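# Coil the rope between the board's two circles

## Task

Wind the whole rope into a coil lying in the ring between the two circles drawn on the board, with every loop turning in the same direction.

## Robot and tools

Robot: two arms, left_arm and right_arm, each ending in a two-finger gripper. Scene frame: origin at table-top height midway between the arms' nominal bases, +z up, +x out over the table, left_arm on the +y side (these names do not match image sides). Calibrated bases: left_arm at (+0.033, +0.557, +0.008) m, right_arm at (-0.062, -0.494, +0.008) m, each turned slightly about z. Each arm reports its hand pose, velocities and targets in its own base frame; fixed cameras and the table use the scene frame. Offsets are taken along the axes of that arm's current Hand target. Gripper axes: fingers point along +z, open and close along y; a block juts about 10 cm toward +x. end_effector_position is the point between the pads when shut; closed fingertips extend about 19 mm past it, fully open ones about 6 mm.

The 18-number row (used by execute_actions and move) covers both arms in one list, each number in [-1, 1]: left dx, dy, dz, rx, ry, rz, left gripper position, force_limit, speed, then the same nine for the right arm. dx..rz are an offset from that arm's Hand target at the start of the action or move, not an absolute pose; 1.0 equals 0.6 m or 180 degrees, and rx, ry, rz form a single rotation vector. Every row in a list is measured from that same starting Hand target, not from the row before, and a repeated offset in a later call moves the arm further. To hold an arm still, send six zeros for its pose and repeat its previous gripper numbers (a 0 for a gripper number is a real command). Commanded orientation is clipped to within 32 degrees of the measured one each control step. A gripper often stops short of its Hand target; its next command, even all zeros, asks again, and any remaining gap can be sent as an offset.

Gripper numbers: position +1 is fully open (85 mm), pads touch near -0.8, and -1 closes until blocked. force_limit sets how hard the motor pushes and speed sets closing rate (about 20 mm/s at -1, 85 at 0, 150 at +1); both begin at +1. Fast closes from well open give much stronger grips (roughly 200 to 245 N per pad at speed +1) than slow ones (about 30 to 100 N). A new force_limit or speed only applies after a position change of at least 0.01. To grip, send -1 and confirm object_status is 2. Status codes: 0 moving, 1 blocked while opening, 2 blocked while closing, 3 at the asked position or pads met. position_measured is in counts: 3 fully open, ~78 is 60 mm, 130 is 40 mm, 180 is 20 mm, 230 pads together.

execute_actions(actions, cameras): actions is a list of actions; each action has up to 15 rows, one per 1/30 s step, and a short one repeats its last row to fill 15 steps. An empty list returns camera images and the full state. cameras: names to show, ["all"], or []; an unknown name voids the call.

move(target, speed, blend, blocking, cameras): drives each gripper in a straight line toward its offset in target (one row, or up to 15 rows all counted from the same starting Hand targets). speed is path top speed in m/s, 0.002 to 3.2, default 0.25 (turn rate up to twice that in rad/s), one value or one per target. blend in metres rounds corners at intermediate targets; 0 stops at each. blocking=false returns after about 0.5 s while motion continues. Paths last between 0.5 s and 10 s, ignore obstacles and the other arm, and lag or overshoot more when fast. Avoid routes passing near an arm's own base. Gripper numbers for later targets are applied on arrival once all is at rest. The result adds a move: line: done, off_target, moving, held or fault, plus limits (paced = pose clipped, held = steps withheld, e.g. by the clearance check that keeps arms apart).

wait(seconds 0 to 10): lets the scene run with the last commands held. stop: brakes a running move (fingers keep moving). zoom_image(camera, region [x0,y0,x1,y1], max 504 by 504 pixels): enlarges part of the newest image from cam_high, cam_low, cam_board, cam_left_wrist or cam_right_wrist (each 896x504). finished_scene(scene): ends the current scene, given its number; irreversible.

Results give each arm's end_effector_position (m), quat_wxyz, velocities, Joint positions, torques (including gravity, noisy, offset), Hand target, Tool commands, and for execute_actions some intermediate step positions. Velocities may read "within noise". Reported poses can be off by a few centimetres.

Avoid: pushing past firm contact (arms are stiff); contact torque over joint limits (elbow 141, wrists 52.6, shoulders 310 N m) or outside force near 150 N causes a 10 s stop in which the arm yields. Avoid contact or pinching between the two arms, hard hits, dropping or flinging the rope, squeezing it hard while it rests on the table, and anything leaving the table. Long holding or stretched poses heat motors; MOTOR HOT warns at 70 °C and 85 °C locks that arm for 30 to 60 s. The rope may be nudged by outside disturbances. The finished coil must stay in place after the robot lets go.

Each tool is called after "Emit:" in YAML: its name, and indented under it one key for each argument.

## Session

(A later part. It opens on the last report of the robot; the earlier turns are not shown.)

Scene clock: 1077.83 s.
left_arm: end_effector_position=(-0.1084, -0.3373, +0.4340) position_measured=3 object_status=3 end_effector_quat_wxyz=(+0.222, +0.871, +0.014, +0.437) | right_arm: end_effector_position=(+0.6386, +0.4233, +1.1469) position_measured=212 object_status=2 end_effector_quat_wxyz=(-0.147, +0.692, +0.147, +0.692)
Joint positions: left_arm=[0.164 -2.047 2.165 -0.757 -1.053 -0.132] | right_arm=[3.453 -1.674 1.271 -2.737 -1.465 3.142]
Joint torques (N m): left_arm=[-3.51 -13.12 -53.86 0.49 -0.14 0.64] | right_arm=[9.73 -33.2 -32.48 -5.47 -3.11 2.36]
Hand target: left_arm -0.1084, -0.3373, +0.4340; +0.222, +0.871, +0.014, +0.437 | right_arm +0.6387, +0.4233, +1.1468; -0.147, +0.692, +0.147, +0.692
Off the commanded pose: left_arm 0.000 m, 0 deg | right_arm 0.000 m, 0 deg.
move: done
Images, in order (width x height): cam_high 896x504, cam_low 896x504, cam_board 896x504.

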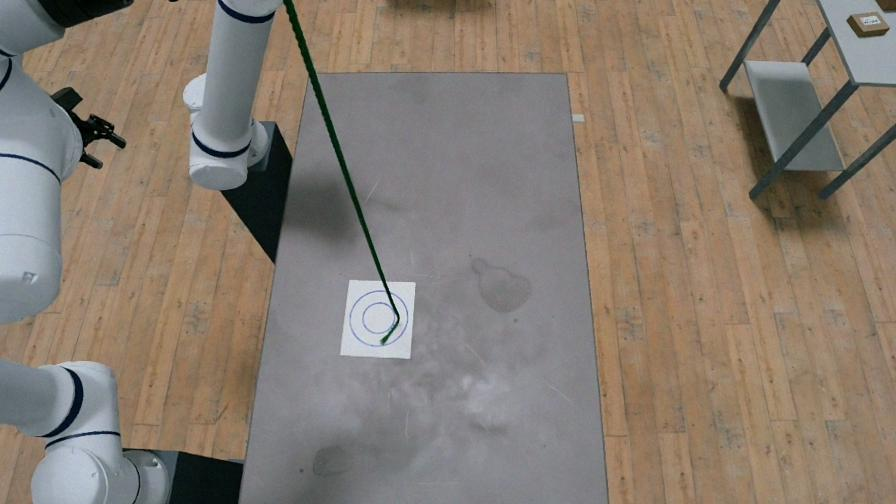

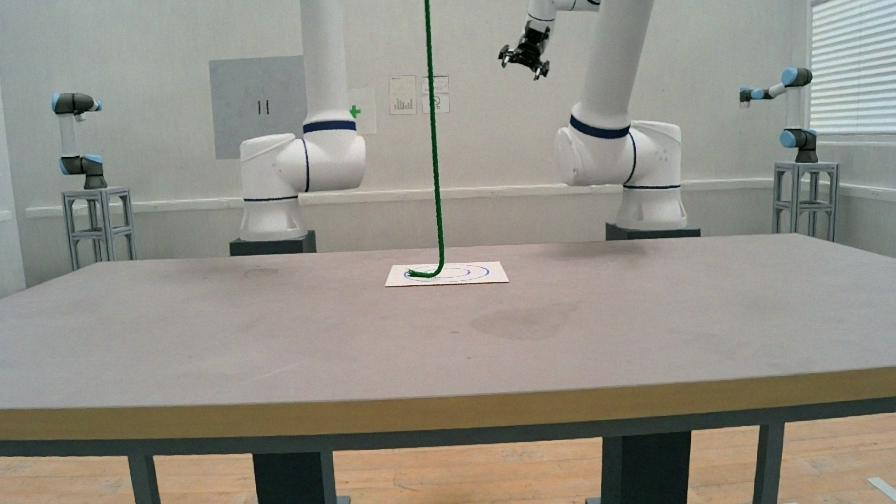

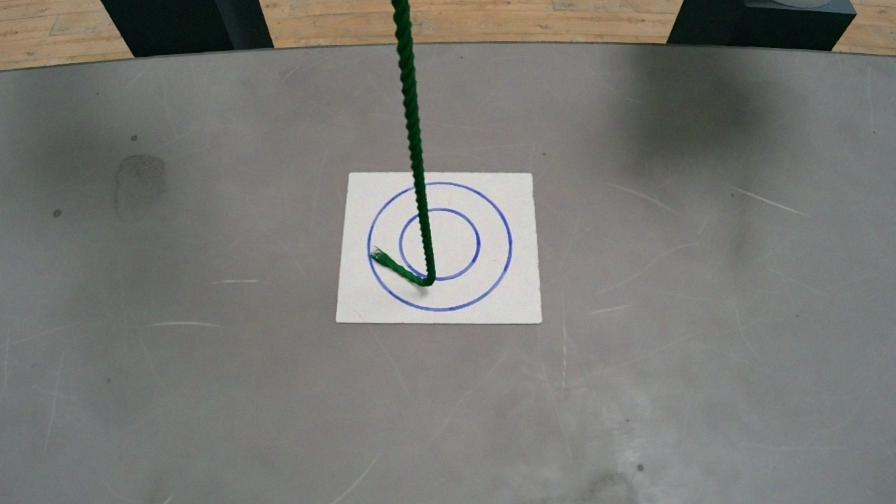

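Emit:
wait:
  seconds: 0.2
  cameras: ["cam_low", "cam_board"]

Emit:
zoom_image:
  camera: "cam_board"
  region: [300, 130, 580, 330]

Emit:
zoom_image:
  camera: "cam_low"
  region: [370, 200, 530, 300]

Scene clock: 1116.17 s.
left_arm: end_effector_position=(-0.1084, -0.3373, +0.4340) position_measured=3 object_status=3 end_effector_quat_wxyz=(+0.222, +0.871, +0.014, +0.437) | right_arm: end_effector_position=(+0.6387, +0.4233, +1.1468) position_measured=212 object_status=2 end_effector_quat_wxyz=(-0.147, +0.692, +0.147, +0.692)
Joint positions: left_arm=[0.164 -2.047 2.165 -0.757 -1.053 -0.132] | right_arm=[3.454 -1.674 1.271 -2.738 -1.465 3.142]
Joint torques (N m): left_arm=[-2.45 -11.99 -53.56 0.42 0 0.83] | right_arm=[7.5 -33.66 -31.68 -5.67 -2.43 3.85]
Hand target: left_arm -0.1084, -0.3373, +0.4340; +0.222, +0.871, +0.014, +0.437 | right_arm +0.6387, +0.4233, +1.1468; -0.147, +0.692, +0.147, +0.692
Tool commands: left_gripper/position=+1.0 left_gripper/force_limit=+1.0 left_gripper/speed=+1.0 right_gripper/position=-1.0 right_gripper/force_limit=-1.0 right_gripper/speed=-1.0
Off the commanded pose: left_arm 0.000 m, 0 deg | right_arm 0.000 m, 0 deg.
wait: 0.20 s; at rest from the start
Images, in order (width x height): cam_low 896x504, cam_board 896x504.

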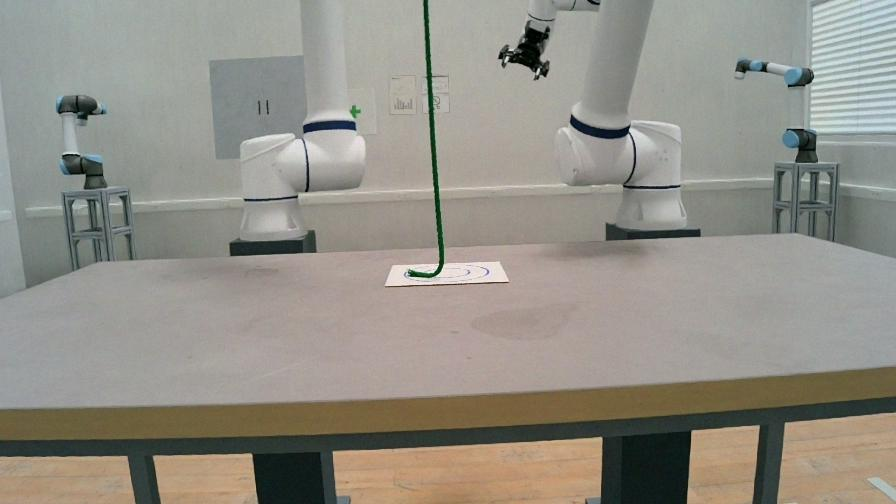

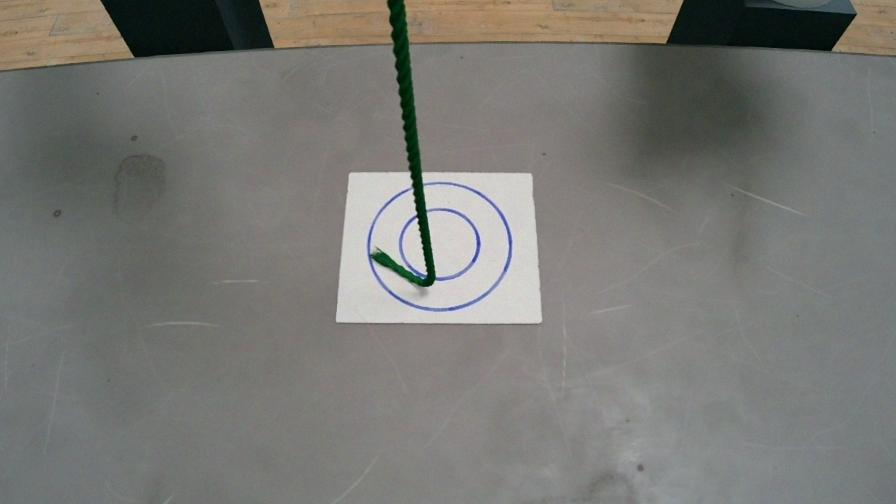

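Scaled by 1.800.

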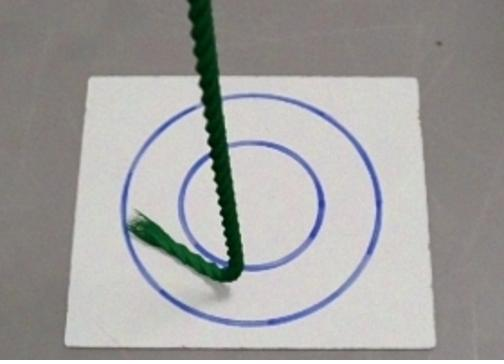

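Scaled by 3.150.

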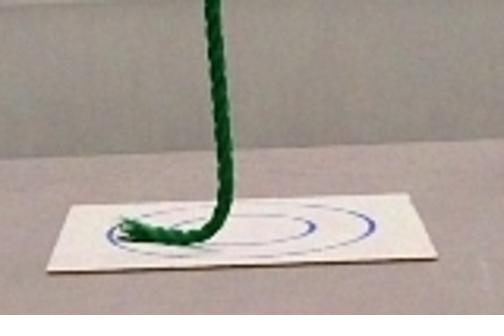

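Emit:
move:
  target: [0,0,0,0,0,0,1,1,1, 0,0.0411,0.0638,0,0,0,-1,-1,-1]
  speed: 0.02

Emit:
wait:
  seconds: 2
  cameras: ["cam_low", "cam_board"]

Emit:
zoom_image:
  camera: "cam_board"
  region: [300, 130, 580, 330]

Emit:
zoom_image:
  camera: "cam_low"
  region: [370, 200, 530, 300]

Scene clock: 1151.07 s.
left_arm: end_effector_position=(-0.1084, -0.3373, +0.4340) position_measured=3 object_status=3 end_effector_quat_wxyz=(+0.222, +0.871, +0.014, +0.437) | right_arm: end_effector_position=(+0.6835, +0.4164, +1.1468) position_measured=212 object_status=2 end_effector_quat_wxyz=(-0.147, +0.692, +0.147, +0.692)
Joint positions: left_arm=[0.164 -2.047 2.165 -0.757 -1.053 -0.132] | right_arm=[3.413 -1.621 1.222 -2.742 -1.424 3.142]
Joint torques (N m): left_arm=[-3.65 -12.55 -53.78 0.4 0.04 0.63] | right_arm=[-6.08 -44.25 -51.91 -5.45 4.11 1.43]
Hand target: left_arm -0.1084, -0.3373, +0.4340; +0.222, +0.871, +0.014, +0.437 | right_arm +0.6837, +0.4163, +1.1468; -0.147, +0.692, +0.147, +0.692
Off the commanded pose: left_arm 0.000 m, 0 deg | right_arm 0.000 m, 0 deg.
move: done

Scene clock: 1153.07 s.
left_arm: end_effector_position=(-0.1084, -0.3373, +0.4340) position_measured=3 object_status=3 end_effector_quat_wxyz=(+0.222, +0.871, +0.014, +0.437) | right_arm: end_effector_position=(+0.6837, +0.4163, +1.1468) position_measured=212 object_status=2 end_effector_quat_wxyz=(-0.147, +0.692, +0.147, +0.692)
Joint positions: left_arm=[0.164 -2.047 2.165 -0.757 -1.053 -0.132] | right_arm=[3.413 -1.621 1.222 -2.742 -1.424 3.142]
Joint torques (N m): left_arm=[-2.79 -13.66 -53.57 0.34 0.18 0.81] | right_arm=[-7.63 -41.16 -51.59 -5.67 4.08 0.03]
Hand target: left_arm -0.1084, -0.3373, +0.4340; +0.222, +0.871, +0.014, +0.437 | right_arm +0.6837, +0.4163, +1.1468; -0.147, +0.692, +0.147, +0.692
Tool commands: left_gripper/position=+1.0 left_gripper/force_limit=+1.0 left_gripper/speed=+1.0 right_gripper/position=-1.0 right_gripper/force_limit=-1.0 right_gripper/speed=-1.0
Off the commanded pose: left_arm 0.000 m, 0 deg | right_arm 0.000 m, 0 deg.
wait: 2.00 s; at rest by 0.17 s
Images, in order (width x height): cam_low 896x504, cam_board 896x504.

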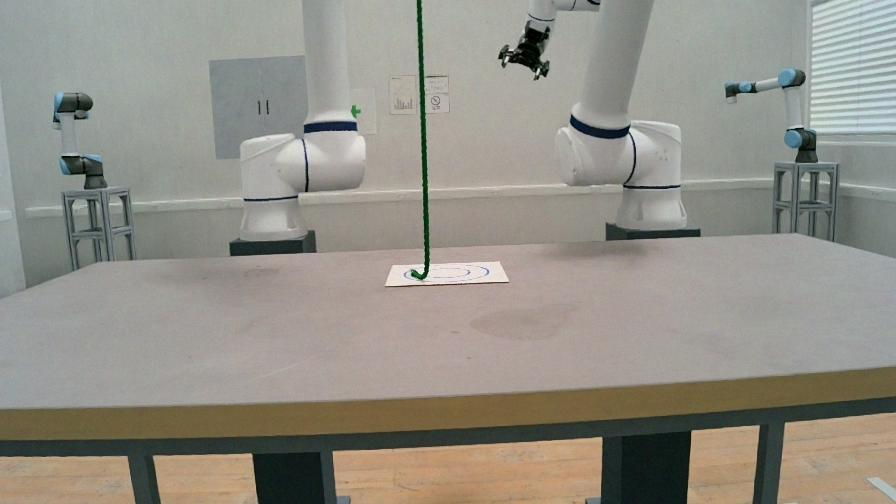

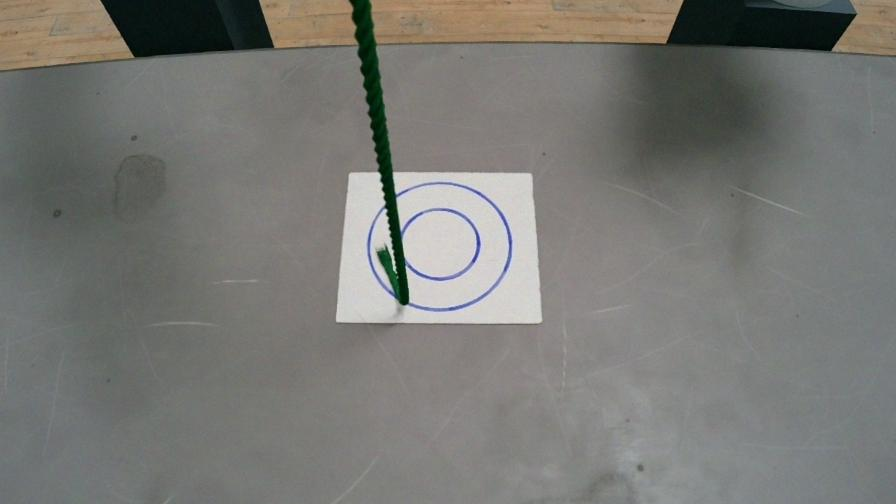

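Scaled by 1.800.

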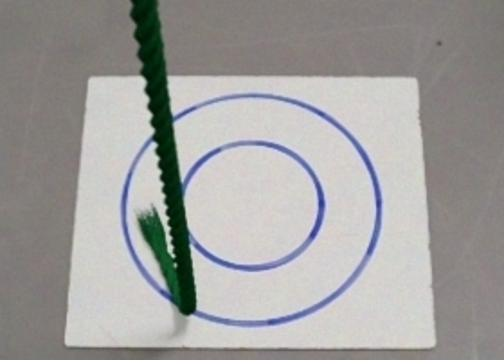

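Scaled by 3.150.

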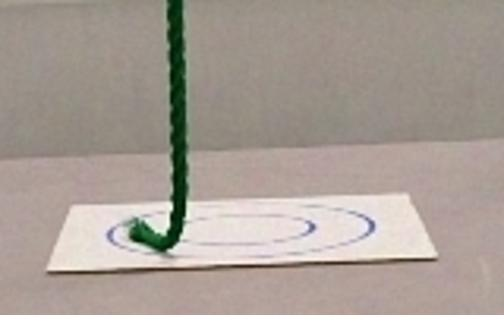

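Emit:
move:
  target: [0,0,0,0,0,0,1,1,1, 0,-0.0567,-0.0383,0,0,0,-1,-1,-1]
  speed: 0.02

Emit:
wait:
  seconds: 3
  cameras: ["cam_low", "cam_board"]

Emit:
zoom_image:
  camera: "cam_board"
  region: [300, 130, 580, 330]

Emit:
zoom_image:
  camera: "cam_low"
  region: [370, 200, 530, 300]

Scene clock: 1184.60 s.
left_arm: end_effector_position=(-0.1084, -0.3373, +0.4340) position_measured=3 object_status=3 end_effector_quat_wxyz=(+0.222, +0.871, +0.014, +0.437) | right_arm: end_effector_position=(+0.6490, +0.4380, +1.1468) position_measured=212 object_status=2 end_effector_quat_wxyz=(-0.147, +0.692, +0.147, +0.692)
Joint positions: left_arm=[0.164 -2.047 2.165 -0.757 -1.053 -0.132] | right_arm=[3.476 -1.645 1.245 -2.741 -1.487 3.142]
Joint torques (N m): left_arm=[-1.79 -13.33 -52.86 0.03 -0.03 0.81] | right_arm=[8.65 -89.58 -30.76 -0.2 -2.56 3.9]
Hand target: left_arm -0.1084, -0.3373, +0.4340; +0.222, +0.871, +0.014, +0.437 | right_arm +0.6489, +0.4381, +1.1468; -0.147, +0.692, +0.147, +0.692
Off the commanded pose: left_arm 0.000 m, 0 deg | right_arm 0.000 m, 0 deg.
move: done

Scene clock: 1187.60 s.
left_arm: end_effector_position=(-0.1084, -0.3373, +0.4340) position_measured=3 object_status=3 end_effector_quat_wxyz=(+0.222, +0.871, +0.014, +0.437) | right_arm: end_effector_position=(+0.6489, +0.4381, +1.1468) position_measured=212 object_status=2 end_effector_quat_wxyz=(-0.147, +0.692, +0.147, +0.692)
Joint positions: left_arm=[0.164 -2.047 2.165 -0.757 -1.053 -0.132] | right_arm=[3.476 -1.645 1.245 -2.741 -1.488 3.142]
Joint torques (N m): left_arm=[-2.86 -13.58 -53.91 0.42 0.23 0.86] | right_arm=[10.53 -89.38 -31.8 0.27 -2.21 4.46]
Hand target: left_arm -0.1084, -0.3373, +0.4340; +0.222, +0.871, +0.014, +0.437 | right_arm +0.6489, +0.4381, +1.1468; -0.147, +0.692, +0.147, +0.692
Tool commands: left_gripper/position=+1.0 left_gripper/force_limit=+1.0 left_gripper/speed=+1.0 right_gripper/position=-1.0 right_gripper/force_limit=-1.0 right_gripper/speed=-1.0
Off the commanded pose: left_arm 0.000 m, 0 deg | right_arm 0.000 m, 0 deg.
wait: 3.00 s; at rest by 0.17 s
Images, in order (width x height): cam_low 896x504, cam_board 896x504.

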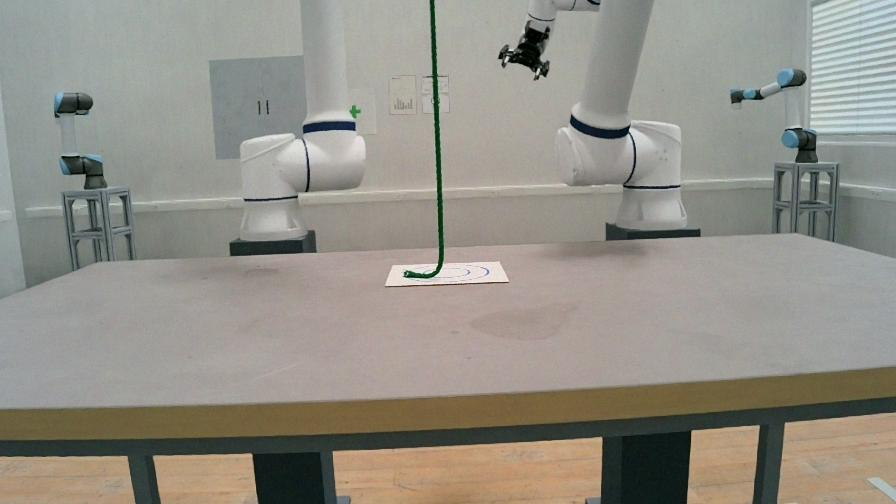

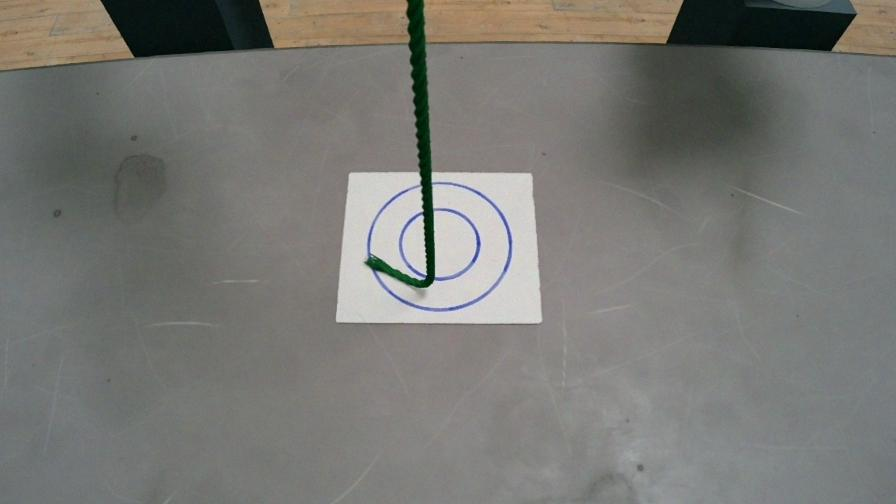

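Scaled by 1.800.

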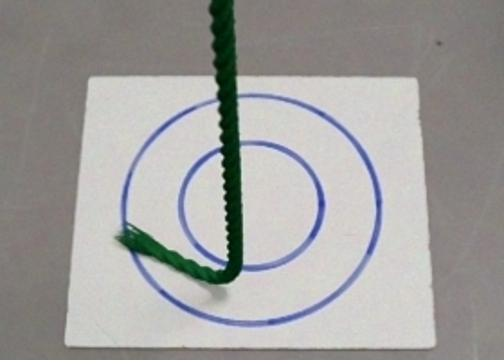

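Scaled by 3.150.

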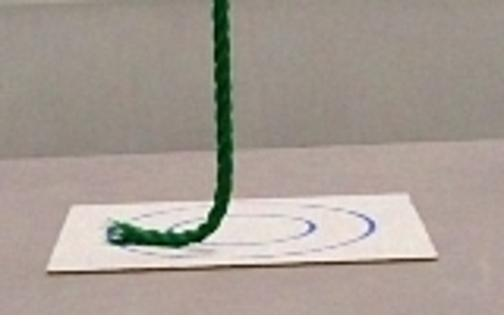

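Emit:
move:
  target:
    - [0,0,0,0,0,0,1,1,1, 0,-0.0206,0.011,0,0,0,-1,-1,-1]
    - [0,0,0,0,0,0,1,1,1, -0.0167,-0.0463,0.0169,0,0,0,-1,-1,-1]
    - [0,0,0,0,0,0,1,1,1, -0.044,-0.0724,0.0176,0,0,0,-1,-1,-1]
    - [0,0,0,0,0,0,1,1,1, -0.0697,-0.0978,0.0114,0,0,0,-1,-1,-1]
  speed: 0.02
  blend: [0.004,0.004,0.004,0]

Emit:
wait:
  seconds: 2
  cameras: ["cam_low", "cam_board"]

Emit:
zoom_image:
  camera: "cam_board"
  region: [300, 130, 580, 330]

Emit:
zoom_image:
  camera: "cam_low"
  region: [370, 200, 530, 300]

Scene clock: 1237.40 s.
left_arm: end_effector_position=(-0.1084, -0.3373, +0.4340) position_measured=3 object_status=3 end_effector_quat_wxyz=(+0.222, +0.871, +0.014, +0.437) | right_arm: end_effector_position=(+0.6313, +0.4945, +1.1051) position_measured=212 object_status=2 end_effector_quat_wxyz=(-0.147, +0.692, +0.147, +0.692)
Joint positions: left_arm=[0.164 -2.047 2.165 -0.757 -1.053 -0.132] | right_arm=[3.596 -1.628 1.307 -2.82 -1.607 3.142]
Joint torques (N m): left_arm=[-2.27 -13.53 -53.7 0.22 0.02 0.87] | right_arm=[11.6 -94.33 -33.07 -5.41 -2.82 4.43]
Hand target: left_arm -0.1084, -0.3373, +0.4340; +0.222, +0.871, +0.014, +0.437 | right_arm +0.6313, +0.4945, +1.1050; -0.147, +0.692, +0.147, +0.692
Off the commanded pose: left_arm 0.000 m, 0 deg | right_arm 0.000 m, 0 deg.
move: done

Scene clock: 1239.40 s.
left_arm: end_effector_position=(-0.1084, -0.3373, +0.4340) position_measured=3 object_status=3 end_effector_quat_wxyz=(+0.222, +0.871, +0.014, +0.437) | right_arm: end_effector_position=(+0.6313, +0.4945, +1.1050) position_measured=212 object_status=2 end_effector_quat_wxyz=(-0.147, +0.692, +0.147, +0.692)
Joint positions: left_arm=[0.164 -2.047 2.165 -0.757 -1.053 -0.132] | right_arm=[3.596 -1.628 1.307 -2.82 -1.607 3.142]
Joint torques (N m): left_arm=[-2.59 -13.85 -53.08 0.05 0.16 0.98] | right_arm=[11.07 -95.49 -32.43 -5.57 -2.74 4.39]
Hand target: left_arm -0.1084, -0.3373, +0.4340; +0.222, +0.871, +0.014, +0.437 | right_arm +0.6313, +0.4945, +1.1050; -0.147, +0.692, +0.147, +0.692
Tool commands: left_gripper/position=+1.0 left_gripper/force_limit=+1.0 left_gripper/speed=+1.0 right_gripper/position=-1.0 right_gripper/force_limit=-1.0 right_gripper/speed=-1.0
Off the commanded pose: left_arm 0.000 m, 0 deg | right_arm 0.000 m, 0 deg.
wait: 2.00 s; at rest by 0.17 s
Images, in order (width x height): cam_low 896x504, cam_board 896x504.

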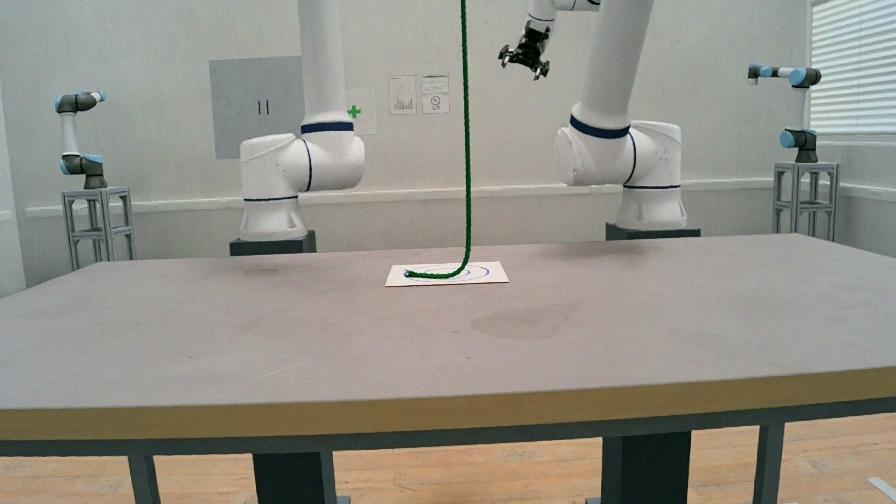

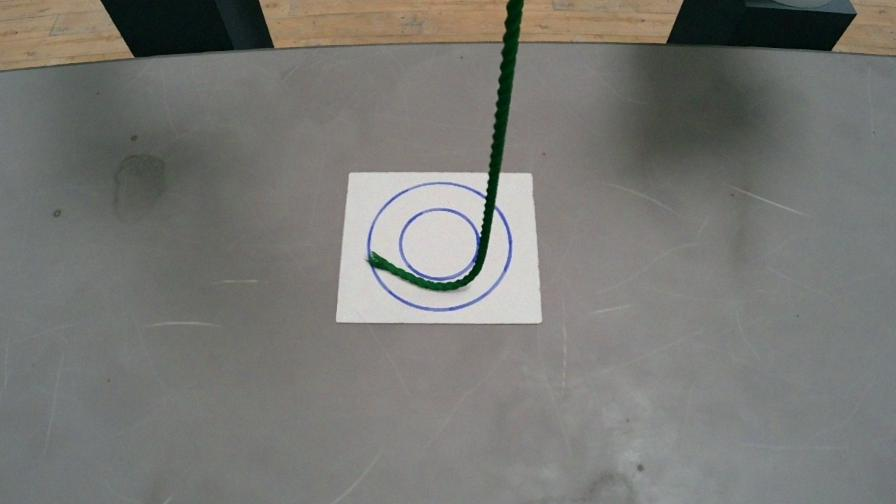

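Scaled by 1.800.

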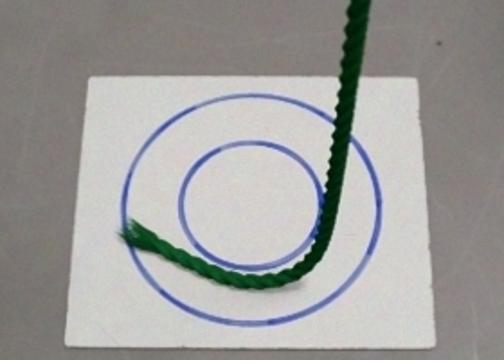

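Scaled by 3.150.

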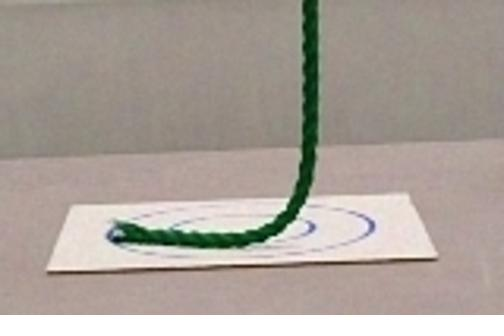

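Emit:
move:
  target:
    - [0,0,0,0,0,0,1,1,1, -0.0242,-0.0245,-0.0104,0,0,0,-1,-1,-1]
    - [0,0,0,0,0,0,1,1,1, -0.0483,-0.0452,-0.0277,0,0,0,-1,-1,-1]
    - [0,0,0,0,0,0,1,1,1, -0.0725,-0.0601,-0.0506,0,0,0,-1,-1,-1]
    - [0,0,0,0,0,0,1,1,1, -0.0967,-0.0679,-0.0769,0,0,0,-1,-1,-1]
    - [0,0,0,0,0,0,1,1,1, -0.1208,-0.0686,-0.1043,0,0,0,-1,-1,-1]
    - [0,0,0,0,0,0,1,1,1, -0.145,-0.0621,-0.1309,0,0,0,-1,-1,-1]
  speed: 0.022
  blend: [0.004,0.004,0.004,0.004,0.004,0]

Emit:
wait:
  seconds: 1.5
  cameras: ["cam_low", "cam_board"]

Emit:
zoom_image:
  camera: "cam_board"
  region: [300, 130, 580, 330]

Emit:
zoom_image:
  camera: "cam_low"
  region: [370, 200, 530, 300]

Scene clock: 1279.53 s.
left_arm: end_effector_position=(-0.1084, -0.3373, +0.4340) position_measured=3 object_status=3 end_effector_quat_wxyz=(+0.222, +0.871, +0.014, +0.437) | right_arm: end_effector_position=(+0.5444, +0.4968, +1.0182) position_measured=212 object_status=2 end_effector_quat_wxyz=(-0.147, +0.692, +0.147, +0.692)
Joint positions: left_arm=[0.164 -2.047 2.165 -0.757 -1.053 -0.132] | right_arm=[3.687 -1.757 1.576 -2.96 -1.698 3.142]
Joint torques (N m): left_arm=[-0.96 -13.73 -53.74 -0.01 -0.07 1.06] | right_arm=[-6.41 -77.73 -34.42 -5.8 4 4.01]
Hand target: left_arm -0.1084, -0.3373, +0.4340; +0.222, +0.871, +0.014, +0.437 | right_arm +0.5443, +0.4967, +1.0181; -0.147, +0.692, +0.147, +0.692
Off the commanded pose: left_arm 0.000 m, 0 deg | right_arm 0.000 m, 0 deg.
move: done

Scene clock: 1281.03 s.
left_arm: end_effector_position=(-0.1084, -0.3373, +0.4340) position_measured=3 object_status=3 end_effector_quat_wxyz=(+0.222, +0.871, +0.014, +0.437) | right_arm: end_effector_position=(+0.5443, +0.4967, +1.0181) position_measured=212 object_status=2 end_effector_quat_wxyz=(-0.147, +0.692, +0.147, +0.692)
Joint positions: left_arm=[0.164 -2.047 2.165 -0.757 -1.053 -0.132] | right_arm=[3.687 -1.757 1.576 -2.96 -1.698 3.142]
Joint torques (N m): left_arm=[-1.17 -14.21 -53.65 0.02 0.08 0.97] | right_arm=[-6.45 -78.12 -34.71 -5.93 4.03 3.07]
Hand target: left_arm -0.1084, -0.3373, +0.4340; +0.222, +0.871, +0.014, +0.437 | right_arm +0.5443, +0.4967, +1.0181; -0.147, +0.692, +0.147, +0.692
Tool commands: left_gripper/position=+1.0 left_gripper/force_limit=+1.0 left_gripper/speed=+1.0 right_gripper/position=-1.0 right_gripper/force_limit=-1.0 right_gripper/speed=-1.0
Off the commanded pose: left_arm 0.000 m, 0 deg | right_arm 0.000 m, 0 deg.
wait: 1.50 s; at rest by 0.17 s
Images, in order (width x height): cam_low 896x504, cam_board 896x504.

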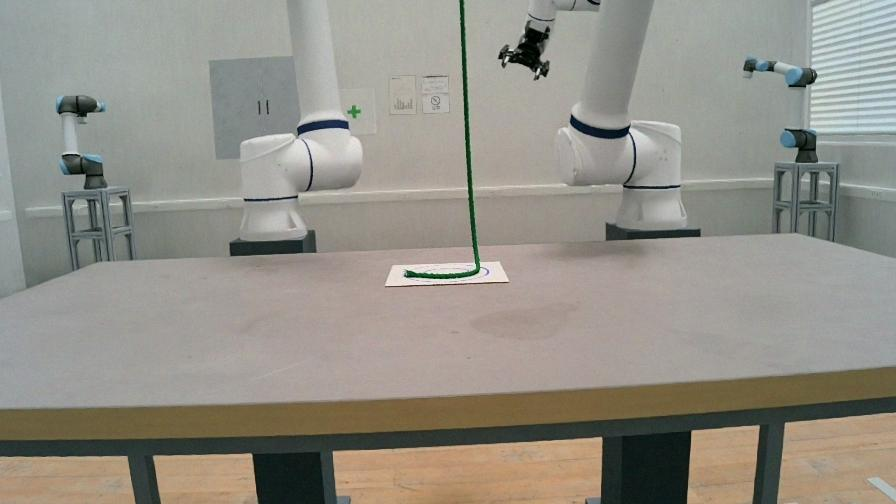

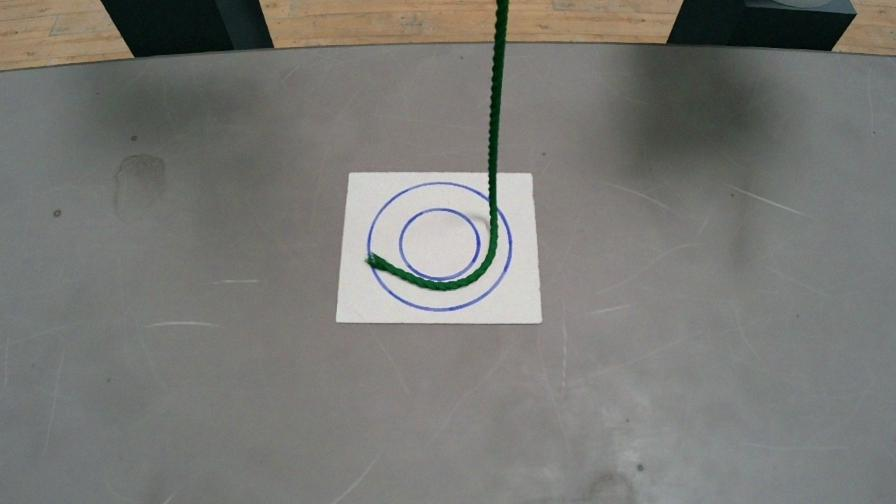

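Scaled by 1.800.

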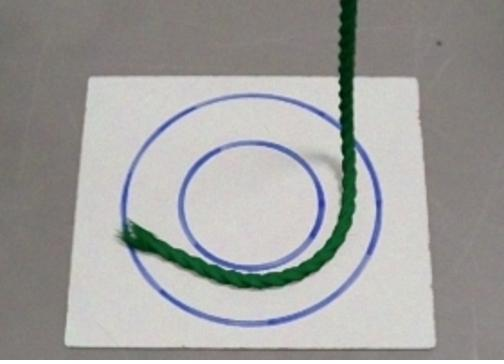

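Scaled by 3.150.

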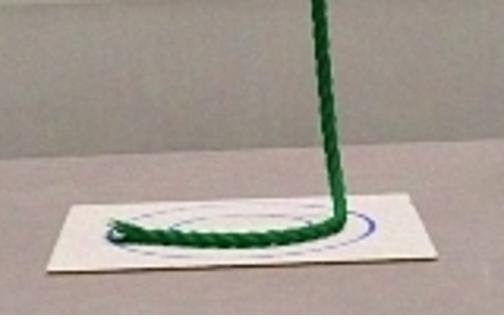

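Emit:
move:
  target:
    - [0,0,0,0,0,0,1,1,1, -0.0253,0.0143,-0.0232,0,0,0,-1,-1,-1]
    - [0,0,0,0,0,0,1,1,1, -0.0507,0.0335,-0.0421,0,0,0,-1,-1,-1]
    - [0,0,0,0,0,0,1,1,1, -0.076,0.0566,-0.0553,0,0,0,-1,-1,-1]
    - [0,0,0,0,0,0,1,1,1, -0.1013,0.0821,-0.0628,0,0,0,-1,-1,-1]
  speed: 0.022
  blend: [0.004,0.004,0.004,0]

Emit:
wait:
  seconds: 1.5
  cameras: ["cam_low", "cam_board"]

Emit:
zoom_image:
  camera: "cam_board"
  region: [300, 130, 580, 330]

Emit:
zoom_image:
  camera: "cam_low"
  region: [370, 200, 530, 300]

Scene clock: 1306.97 s.
left_arm: end_effector_position=(-0.1084, -0.3373, +0.4340) position_measured=3 object_status=3 end_effector_quat_wxyz=(+0.222, +0.871, +0.014, +0.437) | right_arm: end_effector_position=(+0.5299, +0.4365, +0.9574) position_measured=212 object_status=2 end_effector_quat_wxyz=(-0.147, +0.692, +0.147, +0.692)
Joint positions: left_arm=[0.164 -2.047 2.165 -0.757 -1.053 -0.132] | right_arm=[3.576 -1.87 1.767 -3.038 -1.587 3.142]
Joint torques (N m): left_arm=[-1.59 -13.6 -53.42 0.16 0.06 0.89] | right_arm=[-5.8 -63.95 -36.53 -5.68 4.57 -0.06]
Hand target: left_arm -0.1084, -0.3373, +0.4340; +0.222, +0.871, +0.014, +0.437 | right_arm +0.5299, +0.4364, +0.9573; -0.147, +0.692, +0.147, +0.692
Off the commanded pose: left_arm 0.000 m, 0 deg | right_arm 0.000 m, 0 deg.
move: done

Scene clock: 1308.47 s.
left_arm: end_effector_position=(-0.1084, -0.3373, +0.4340) position_measured=3 object_status=3 end_effector_quat_wxyz=(+0.222, +0.871, +0.014, +0.437) | right_arm: end_effector_position=(+0.5299, +0.4364, +0.9573) position_measured=212 object_status=2 end_effector_quat_wxyz=(-0.147, +0.692, +0.147, +0.692)
Joint positions: left_arm=[0.164 -2.047 2.165 -0.757 -1.053 -0.132] | right_arm=[3.576 -1.87 1.767 -3.038 -1.587 3.142]
Joint torques (N m): left_arm=[-2.42 -13.14 -53.78 0.11 0.17 0.81] | right_arm=[-6.76 -62.77 -34.56 -5.83 3.85 0.19]
Hand target: left_arm -0.1084, -0.3373, +0.4340; +0.222, +0.871, +0.014, +0.437 | right_arm +0.5299, +0.4364, +0.9573; -0.147, +0.692, +0.147, +0.692
Tool commands: left_gripper/position=+1.0 left_gripper/force_limit=+1.0 left_gripper/speed=+1.0 right_gripper/position=-1.0 right_gripper/force_limit=-1.0 right_gripper/speed=-1.0
Off the commanded pose: left_arm 0.000 m, 0 deg | right_arm 0.000 m, 0 deg.
wait: 1.50 s; at rest by 0.17 s
Images, in order (width x height): cam_low 896x504, cam_board 896x504.

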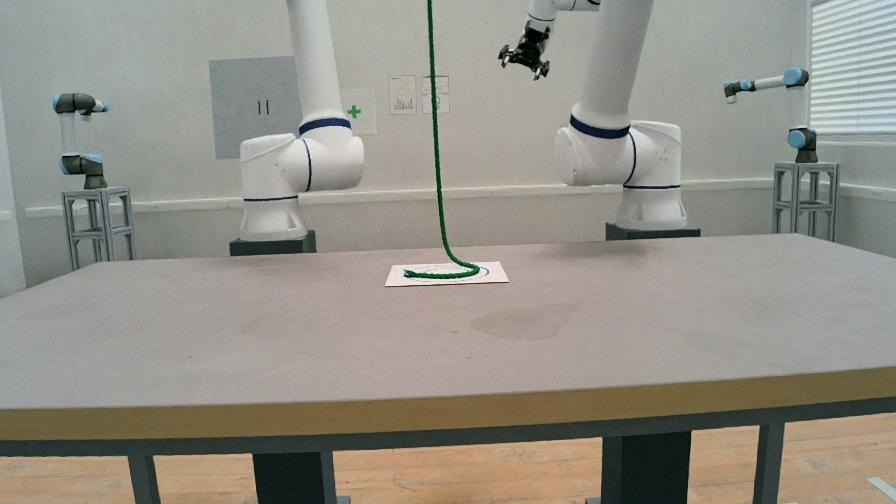

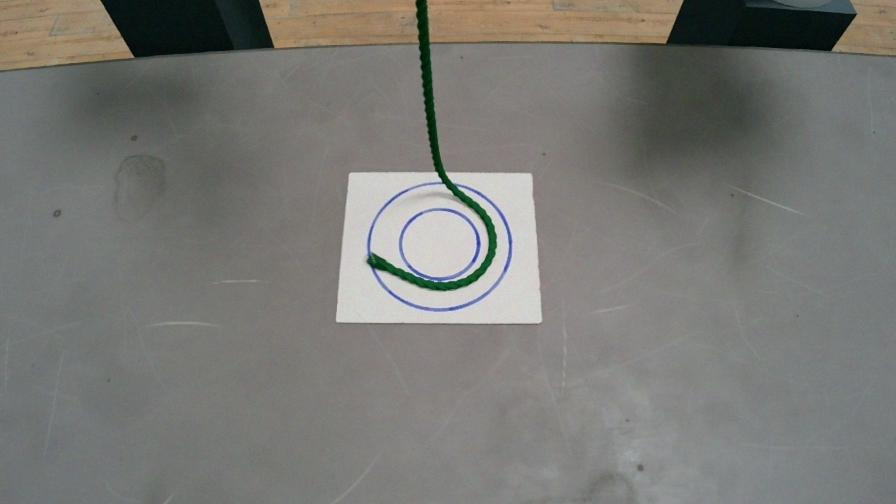

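Scaled by 1.800.

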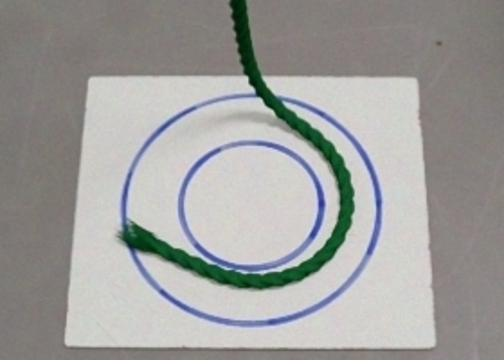

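Scaled by 3.150.

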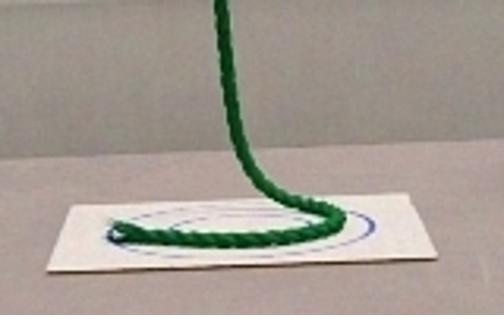

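Emit:
move:
  target:
    - [0,0,0,0,0,0,1,1,1, -0.025,0.0263,0.0009,0,0,0,-1,-1,-1]
    - [0,0,0,0,0,0,1,1,1, -0.05,0.0511,0.0087,0,0,0,-1,-1,-1]
    - [0,0,0,0,0,0,1,1,1, -0.075,0.0732,0.0215,0,0,0,-1,-1,-1]
    - [0,0,0,0,0,0,1,1,1, -0.1,0.091,0.0396,0,0,0,-1,-1,-1]
  speed: 0.022
  blend: [0.004,0.004,0.004,0]

Emit:
wait:
  seconds: 1.5
  cameras: ["cam_low", "cam_board"]

Emit:
zoom_image:
  camera: "cam_board"
  region: [300, 130, 580, 330]

Emit:
zoom_image:
  camera: "cam_low"
  region: [370, 200, 530, 300]

Scene clock: 1342.30 s.
left_arm: end_effector_position=(-0.1084, -0.3373, +0.4340) position_measured=3 object_status=3 end_effector_quat_wxyz=(+0.222, +0.871, +0.014, +0.437) | right_arm: end_effector_position=(+0.5736, +0.3962, +0.8974) position_measured=212 object_status=2 end_effector_quat_wxyz=(-0.147, +0.692, +0.147, +0.692)
Joint positions: left_arm=[0.164 -2.047 2.165 -0.757 -1.053 -0.132] | right_arm=[3.439 -1.872 1.873 -3.143 -1.45 3.142]
Joint torques (N m): left_arm=[-1.36 -14.42 -53.64 -0.09 0.13 0.94] | right_arm=[-6.49 -9.38 -36.02 -5.61 4.4 -0.35]
Hand target: left_arm -0.1084, -0.3373, +0.4340; +0.222, +0.871, +0.014, +0.437 | right_arm +0.5737, +0.3962, +0.8973; -0.147, +0.692, +0.147, +0.692
Off the commanded pose: left_arm 0.000 m, 0 deg | right_arm 0.000 m, 0 deg.
move: done

Scene clock: 1343.80 s.
left_arm: end_effector_position=(-0.1084, -0.3373, +0.4340) position_measured=3 object_status=3 end_effector_quat_wxyz=(+0.222, +0.871, +0.014, +0.437) | right_arm: end_effector_position=(+0.5737, +0.3962, +0.8973) position_measured=212 object_status=2 end_effector_quat_wxyz=(-0.147, +0.692, +0.147, +0.692)
Joint positions: left_arm=[0.164 -2.047 2.165 -0.757 -1.053 -0.132] | right_arm=[3.438 -1.872 1.873 -3.143 -1.45 3.142]
Joint torques (N m): left_arm=[-1.84 -14.09 -53.46 -0.11 0.11 0.74] | right_arm=[-5.12 -12.09 -35.16 -5.65 4.24 -0.24]
Hand target: left_arm -0.1084, -0.3373, +0.4340; +0.222, +0.871, +0.014, +0.437 | right_arm +0.5737, +0.3962, +0.8973; -0.147, +0.692, +0.147, +0.692
Tool commands: left_gripper/position=+1.0 left_gripper/force_limit=+1.0 left_gripper/speed=+1.0 right_gripper/position=-1.0 right_gripper/force_limit=-1.0 right_gripper/speed=-1.0
Off the commanded pose: left_arm 0.000 m, 0 deg | right_arm 0.000 m, 0 deg.
wait: 1.50 s; at rest by 0.17 s
Images, in order (width x height): cam_low 896x504, cam_board 896x504.

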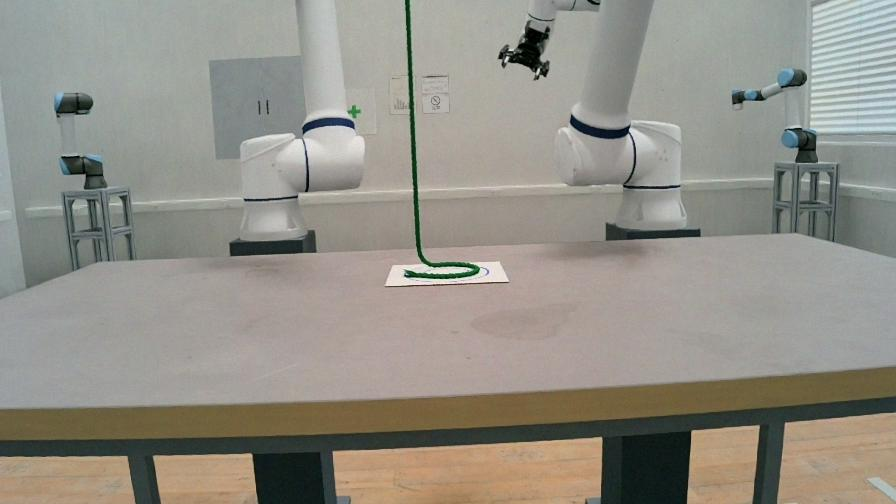

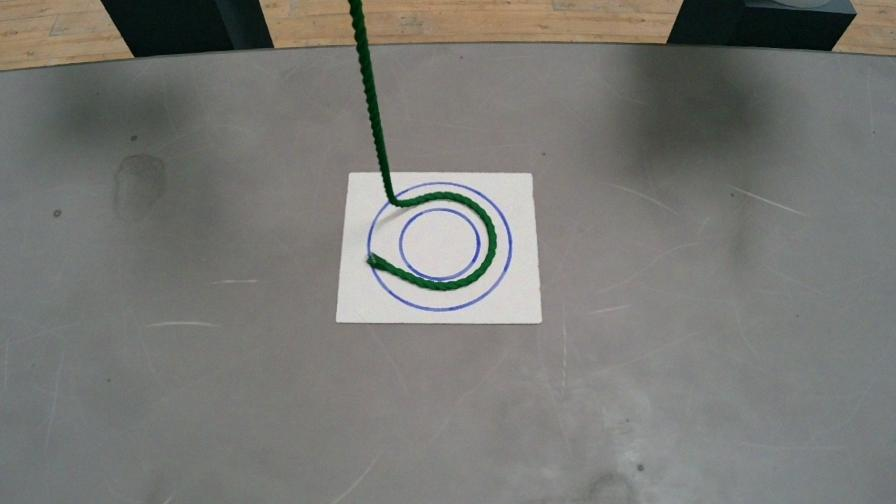

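Scaled by 1.800.

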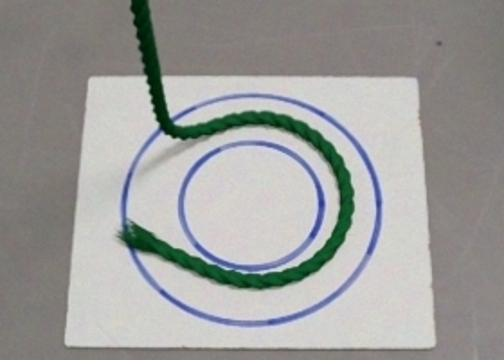

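Scaled by 3.150.

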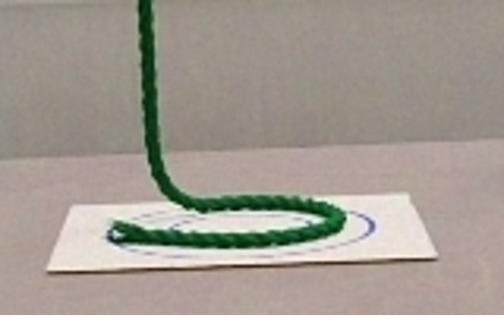

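Emit:
move:
  target:
    - [0,0,0,0,0,0,1,1,1, -0.0243,0.0124,0.0218,0,0,0,-1,-1,-1]
    - [0,0,0,0,0,0,1,1,1, -0.0487,0.0179,0.046,0,0,0,-1,-1,-1]
    - [0,0,0,0,0,0,1,1,1, -0.073,0.0185,0.0707,0,0,0,-1,-1,-1]
    - [0,0,0,0,0,0,1,1,1, -0.0973,0.0144,0.0952,0,0,0,-1,-1,-1]
  speed: 0.022
  blend: [0.004,0.004,0.004,0]

Emit:
wait:
  seconds: 1.5
  cameras: ["cam_low", "cam_board", "cam_high"]

Emit:
zoom_image:
  camera: "cam_board"
  region: [300, 130, 580, 330]

Emit:
zoom_image:
  camera: "cam_low"
  region: [370, 200, 530, 300]

Scene clock: 1376.63 s.
left_arm: end_effector_position=(-0.1084, -0.3373, +0.4340) position_measured=3 object_status=3 end_effector_quat_wxyz=(+0.222, +0.871, +0.014, +0.437) | right_arm: end_effector_position=(+0.6293, +0.4114, +0.8390) position_measured=212 object_status=2 end_effector_quat_wxyz=(-0.147, +0.692, +0.147, +0.692)
Joint positions: left_arm=[0.164 -2.047 2.165 -0.757 -1.053 -0.132] | right_arm=[3.435 -1.768 1.899 -3.273 -1.446 3.142]
Joint torques (N m): left_arm=[0.17 -14.08 -53.37 -0.17 0.31 1.22] | right_arm=[9.61 -24.41 -34.31 -5.26 -2.39 0.2]
Hand target: left_arm -0.1084, -0.3373, +0.4340; +0.222, +0.871, +0.014, +0.437 | right_arm +0.6294, +0.4115, +0.8389; -0.147, +0.692, +0.147, +0.692
Off the commanded pose: left_arm 0.000 m, 0 deg | right_arm 0.000 m, 0 deg.
move: done

Scene clock: 1378.13 s.
left_arm: end_effector_position=(-0.1084, -0.3373, +0.4340) position_measured=3 object_status=3 end_effector_quat_wxyz=(+0.222, +0.871, +0.014, +0.437) | right_arm: end_effector_position=(+0.6294, +0.4115, +0.8389) position_measured=212 object_status=2 end_effector_quat_wxyz=(-0.147, +0.692, +0.147, +0.692)
Joint positions: left_arm=[0.164 -2.047 2.165 -0.757 -1.053 -0.132] | right_arm=[3.435 -1.767 1.899 -3.273 -1.446 3.142]
Joint torques (N m): left_arm=[-1.72 -13.95 -53.17 0.15 0.35 0.9] | right_arm=[9.5 -26.89 -34.72 -5.62 -2.63 2.12]
Hand target: left_arm -0.1084, -0.3373, +0.4340; +0.222, +0.871, +0.014, +0.437 | right_arm +0.6294, +0.4115, +0.8389; -0.147, +0.692, +0.147, +0.692
Tool commands: left_gripper/position=+1.0 left_gripper/force_limit=+1.0 left_gripper/speed=+1.0 right_gripper/position=-1.0 right_gripper/force_limit=-1.0 right_gripper/speed=-1.0
Off the commanded pose: left_arm 0.000 m, 0 deg | right_arm 0.000 m, 0 deg.
wait: 1.50 s; at rest by 0.17 s
Images, in order (width x height): cam_high 896x504, cam_low 896x504, cam_board 896x504.

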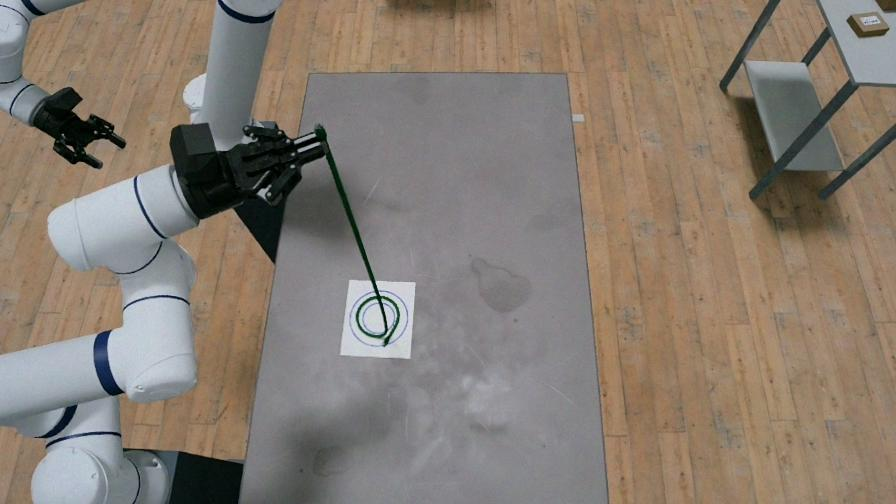

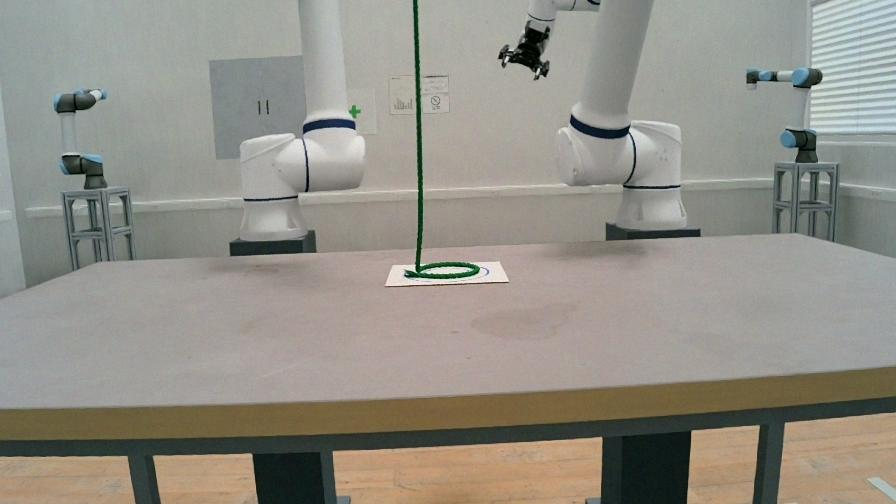

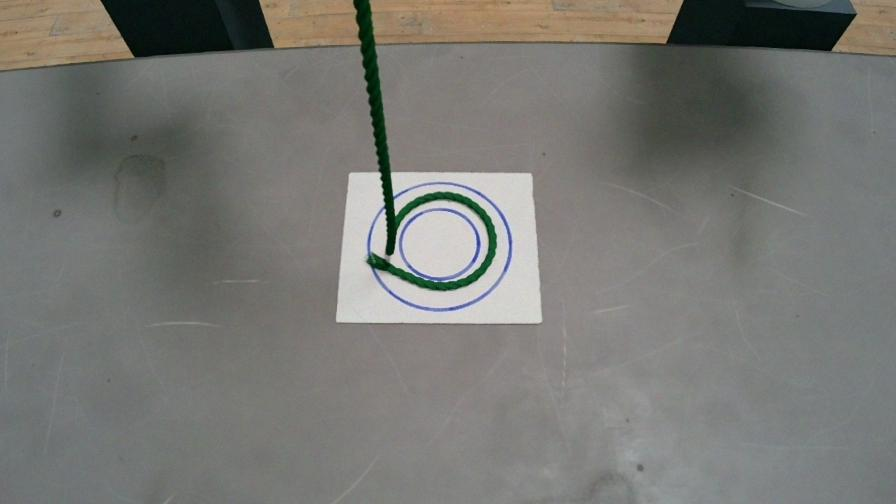

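Scaled by 1.800.

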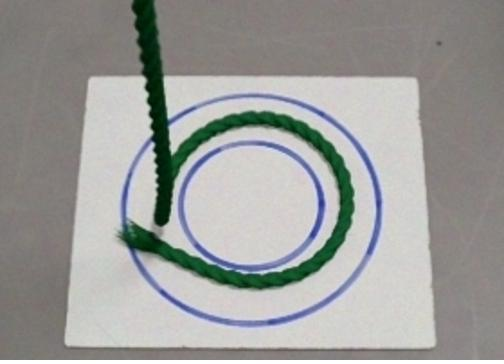

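Scaled by 3.150.

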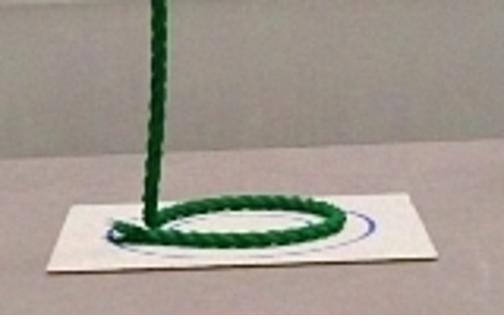

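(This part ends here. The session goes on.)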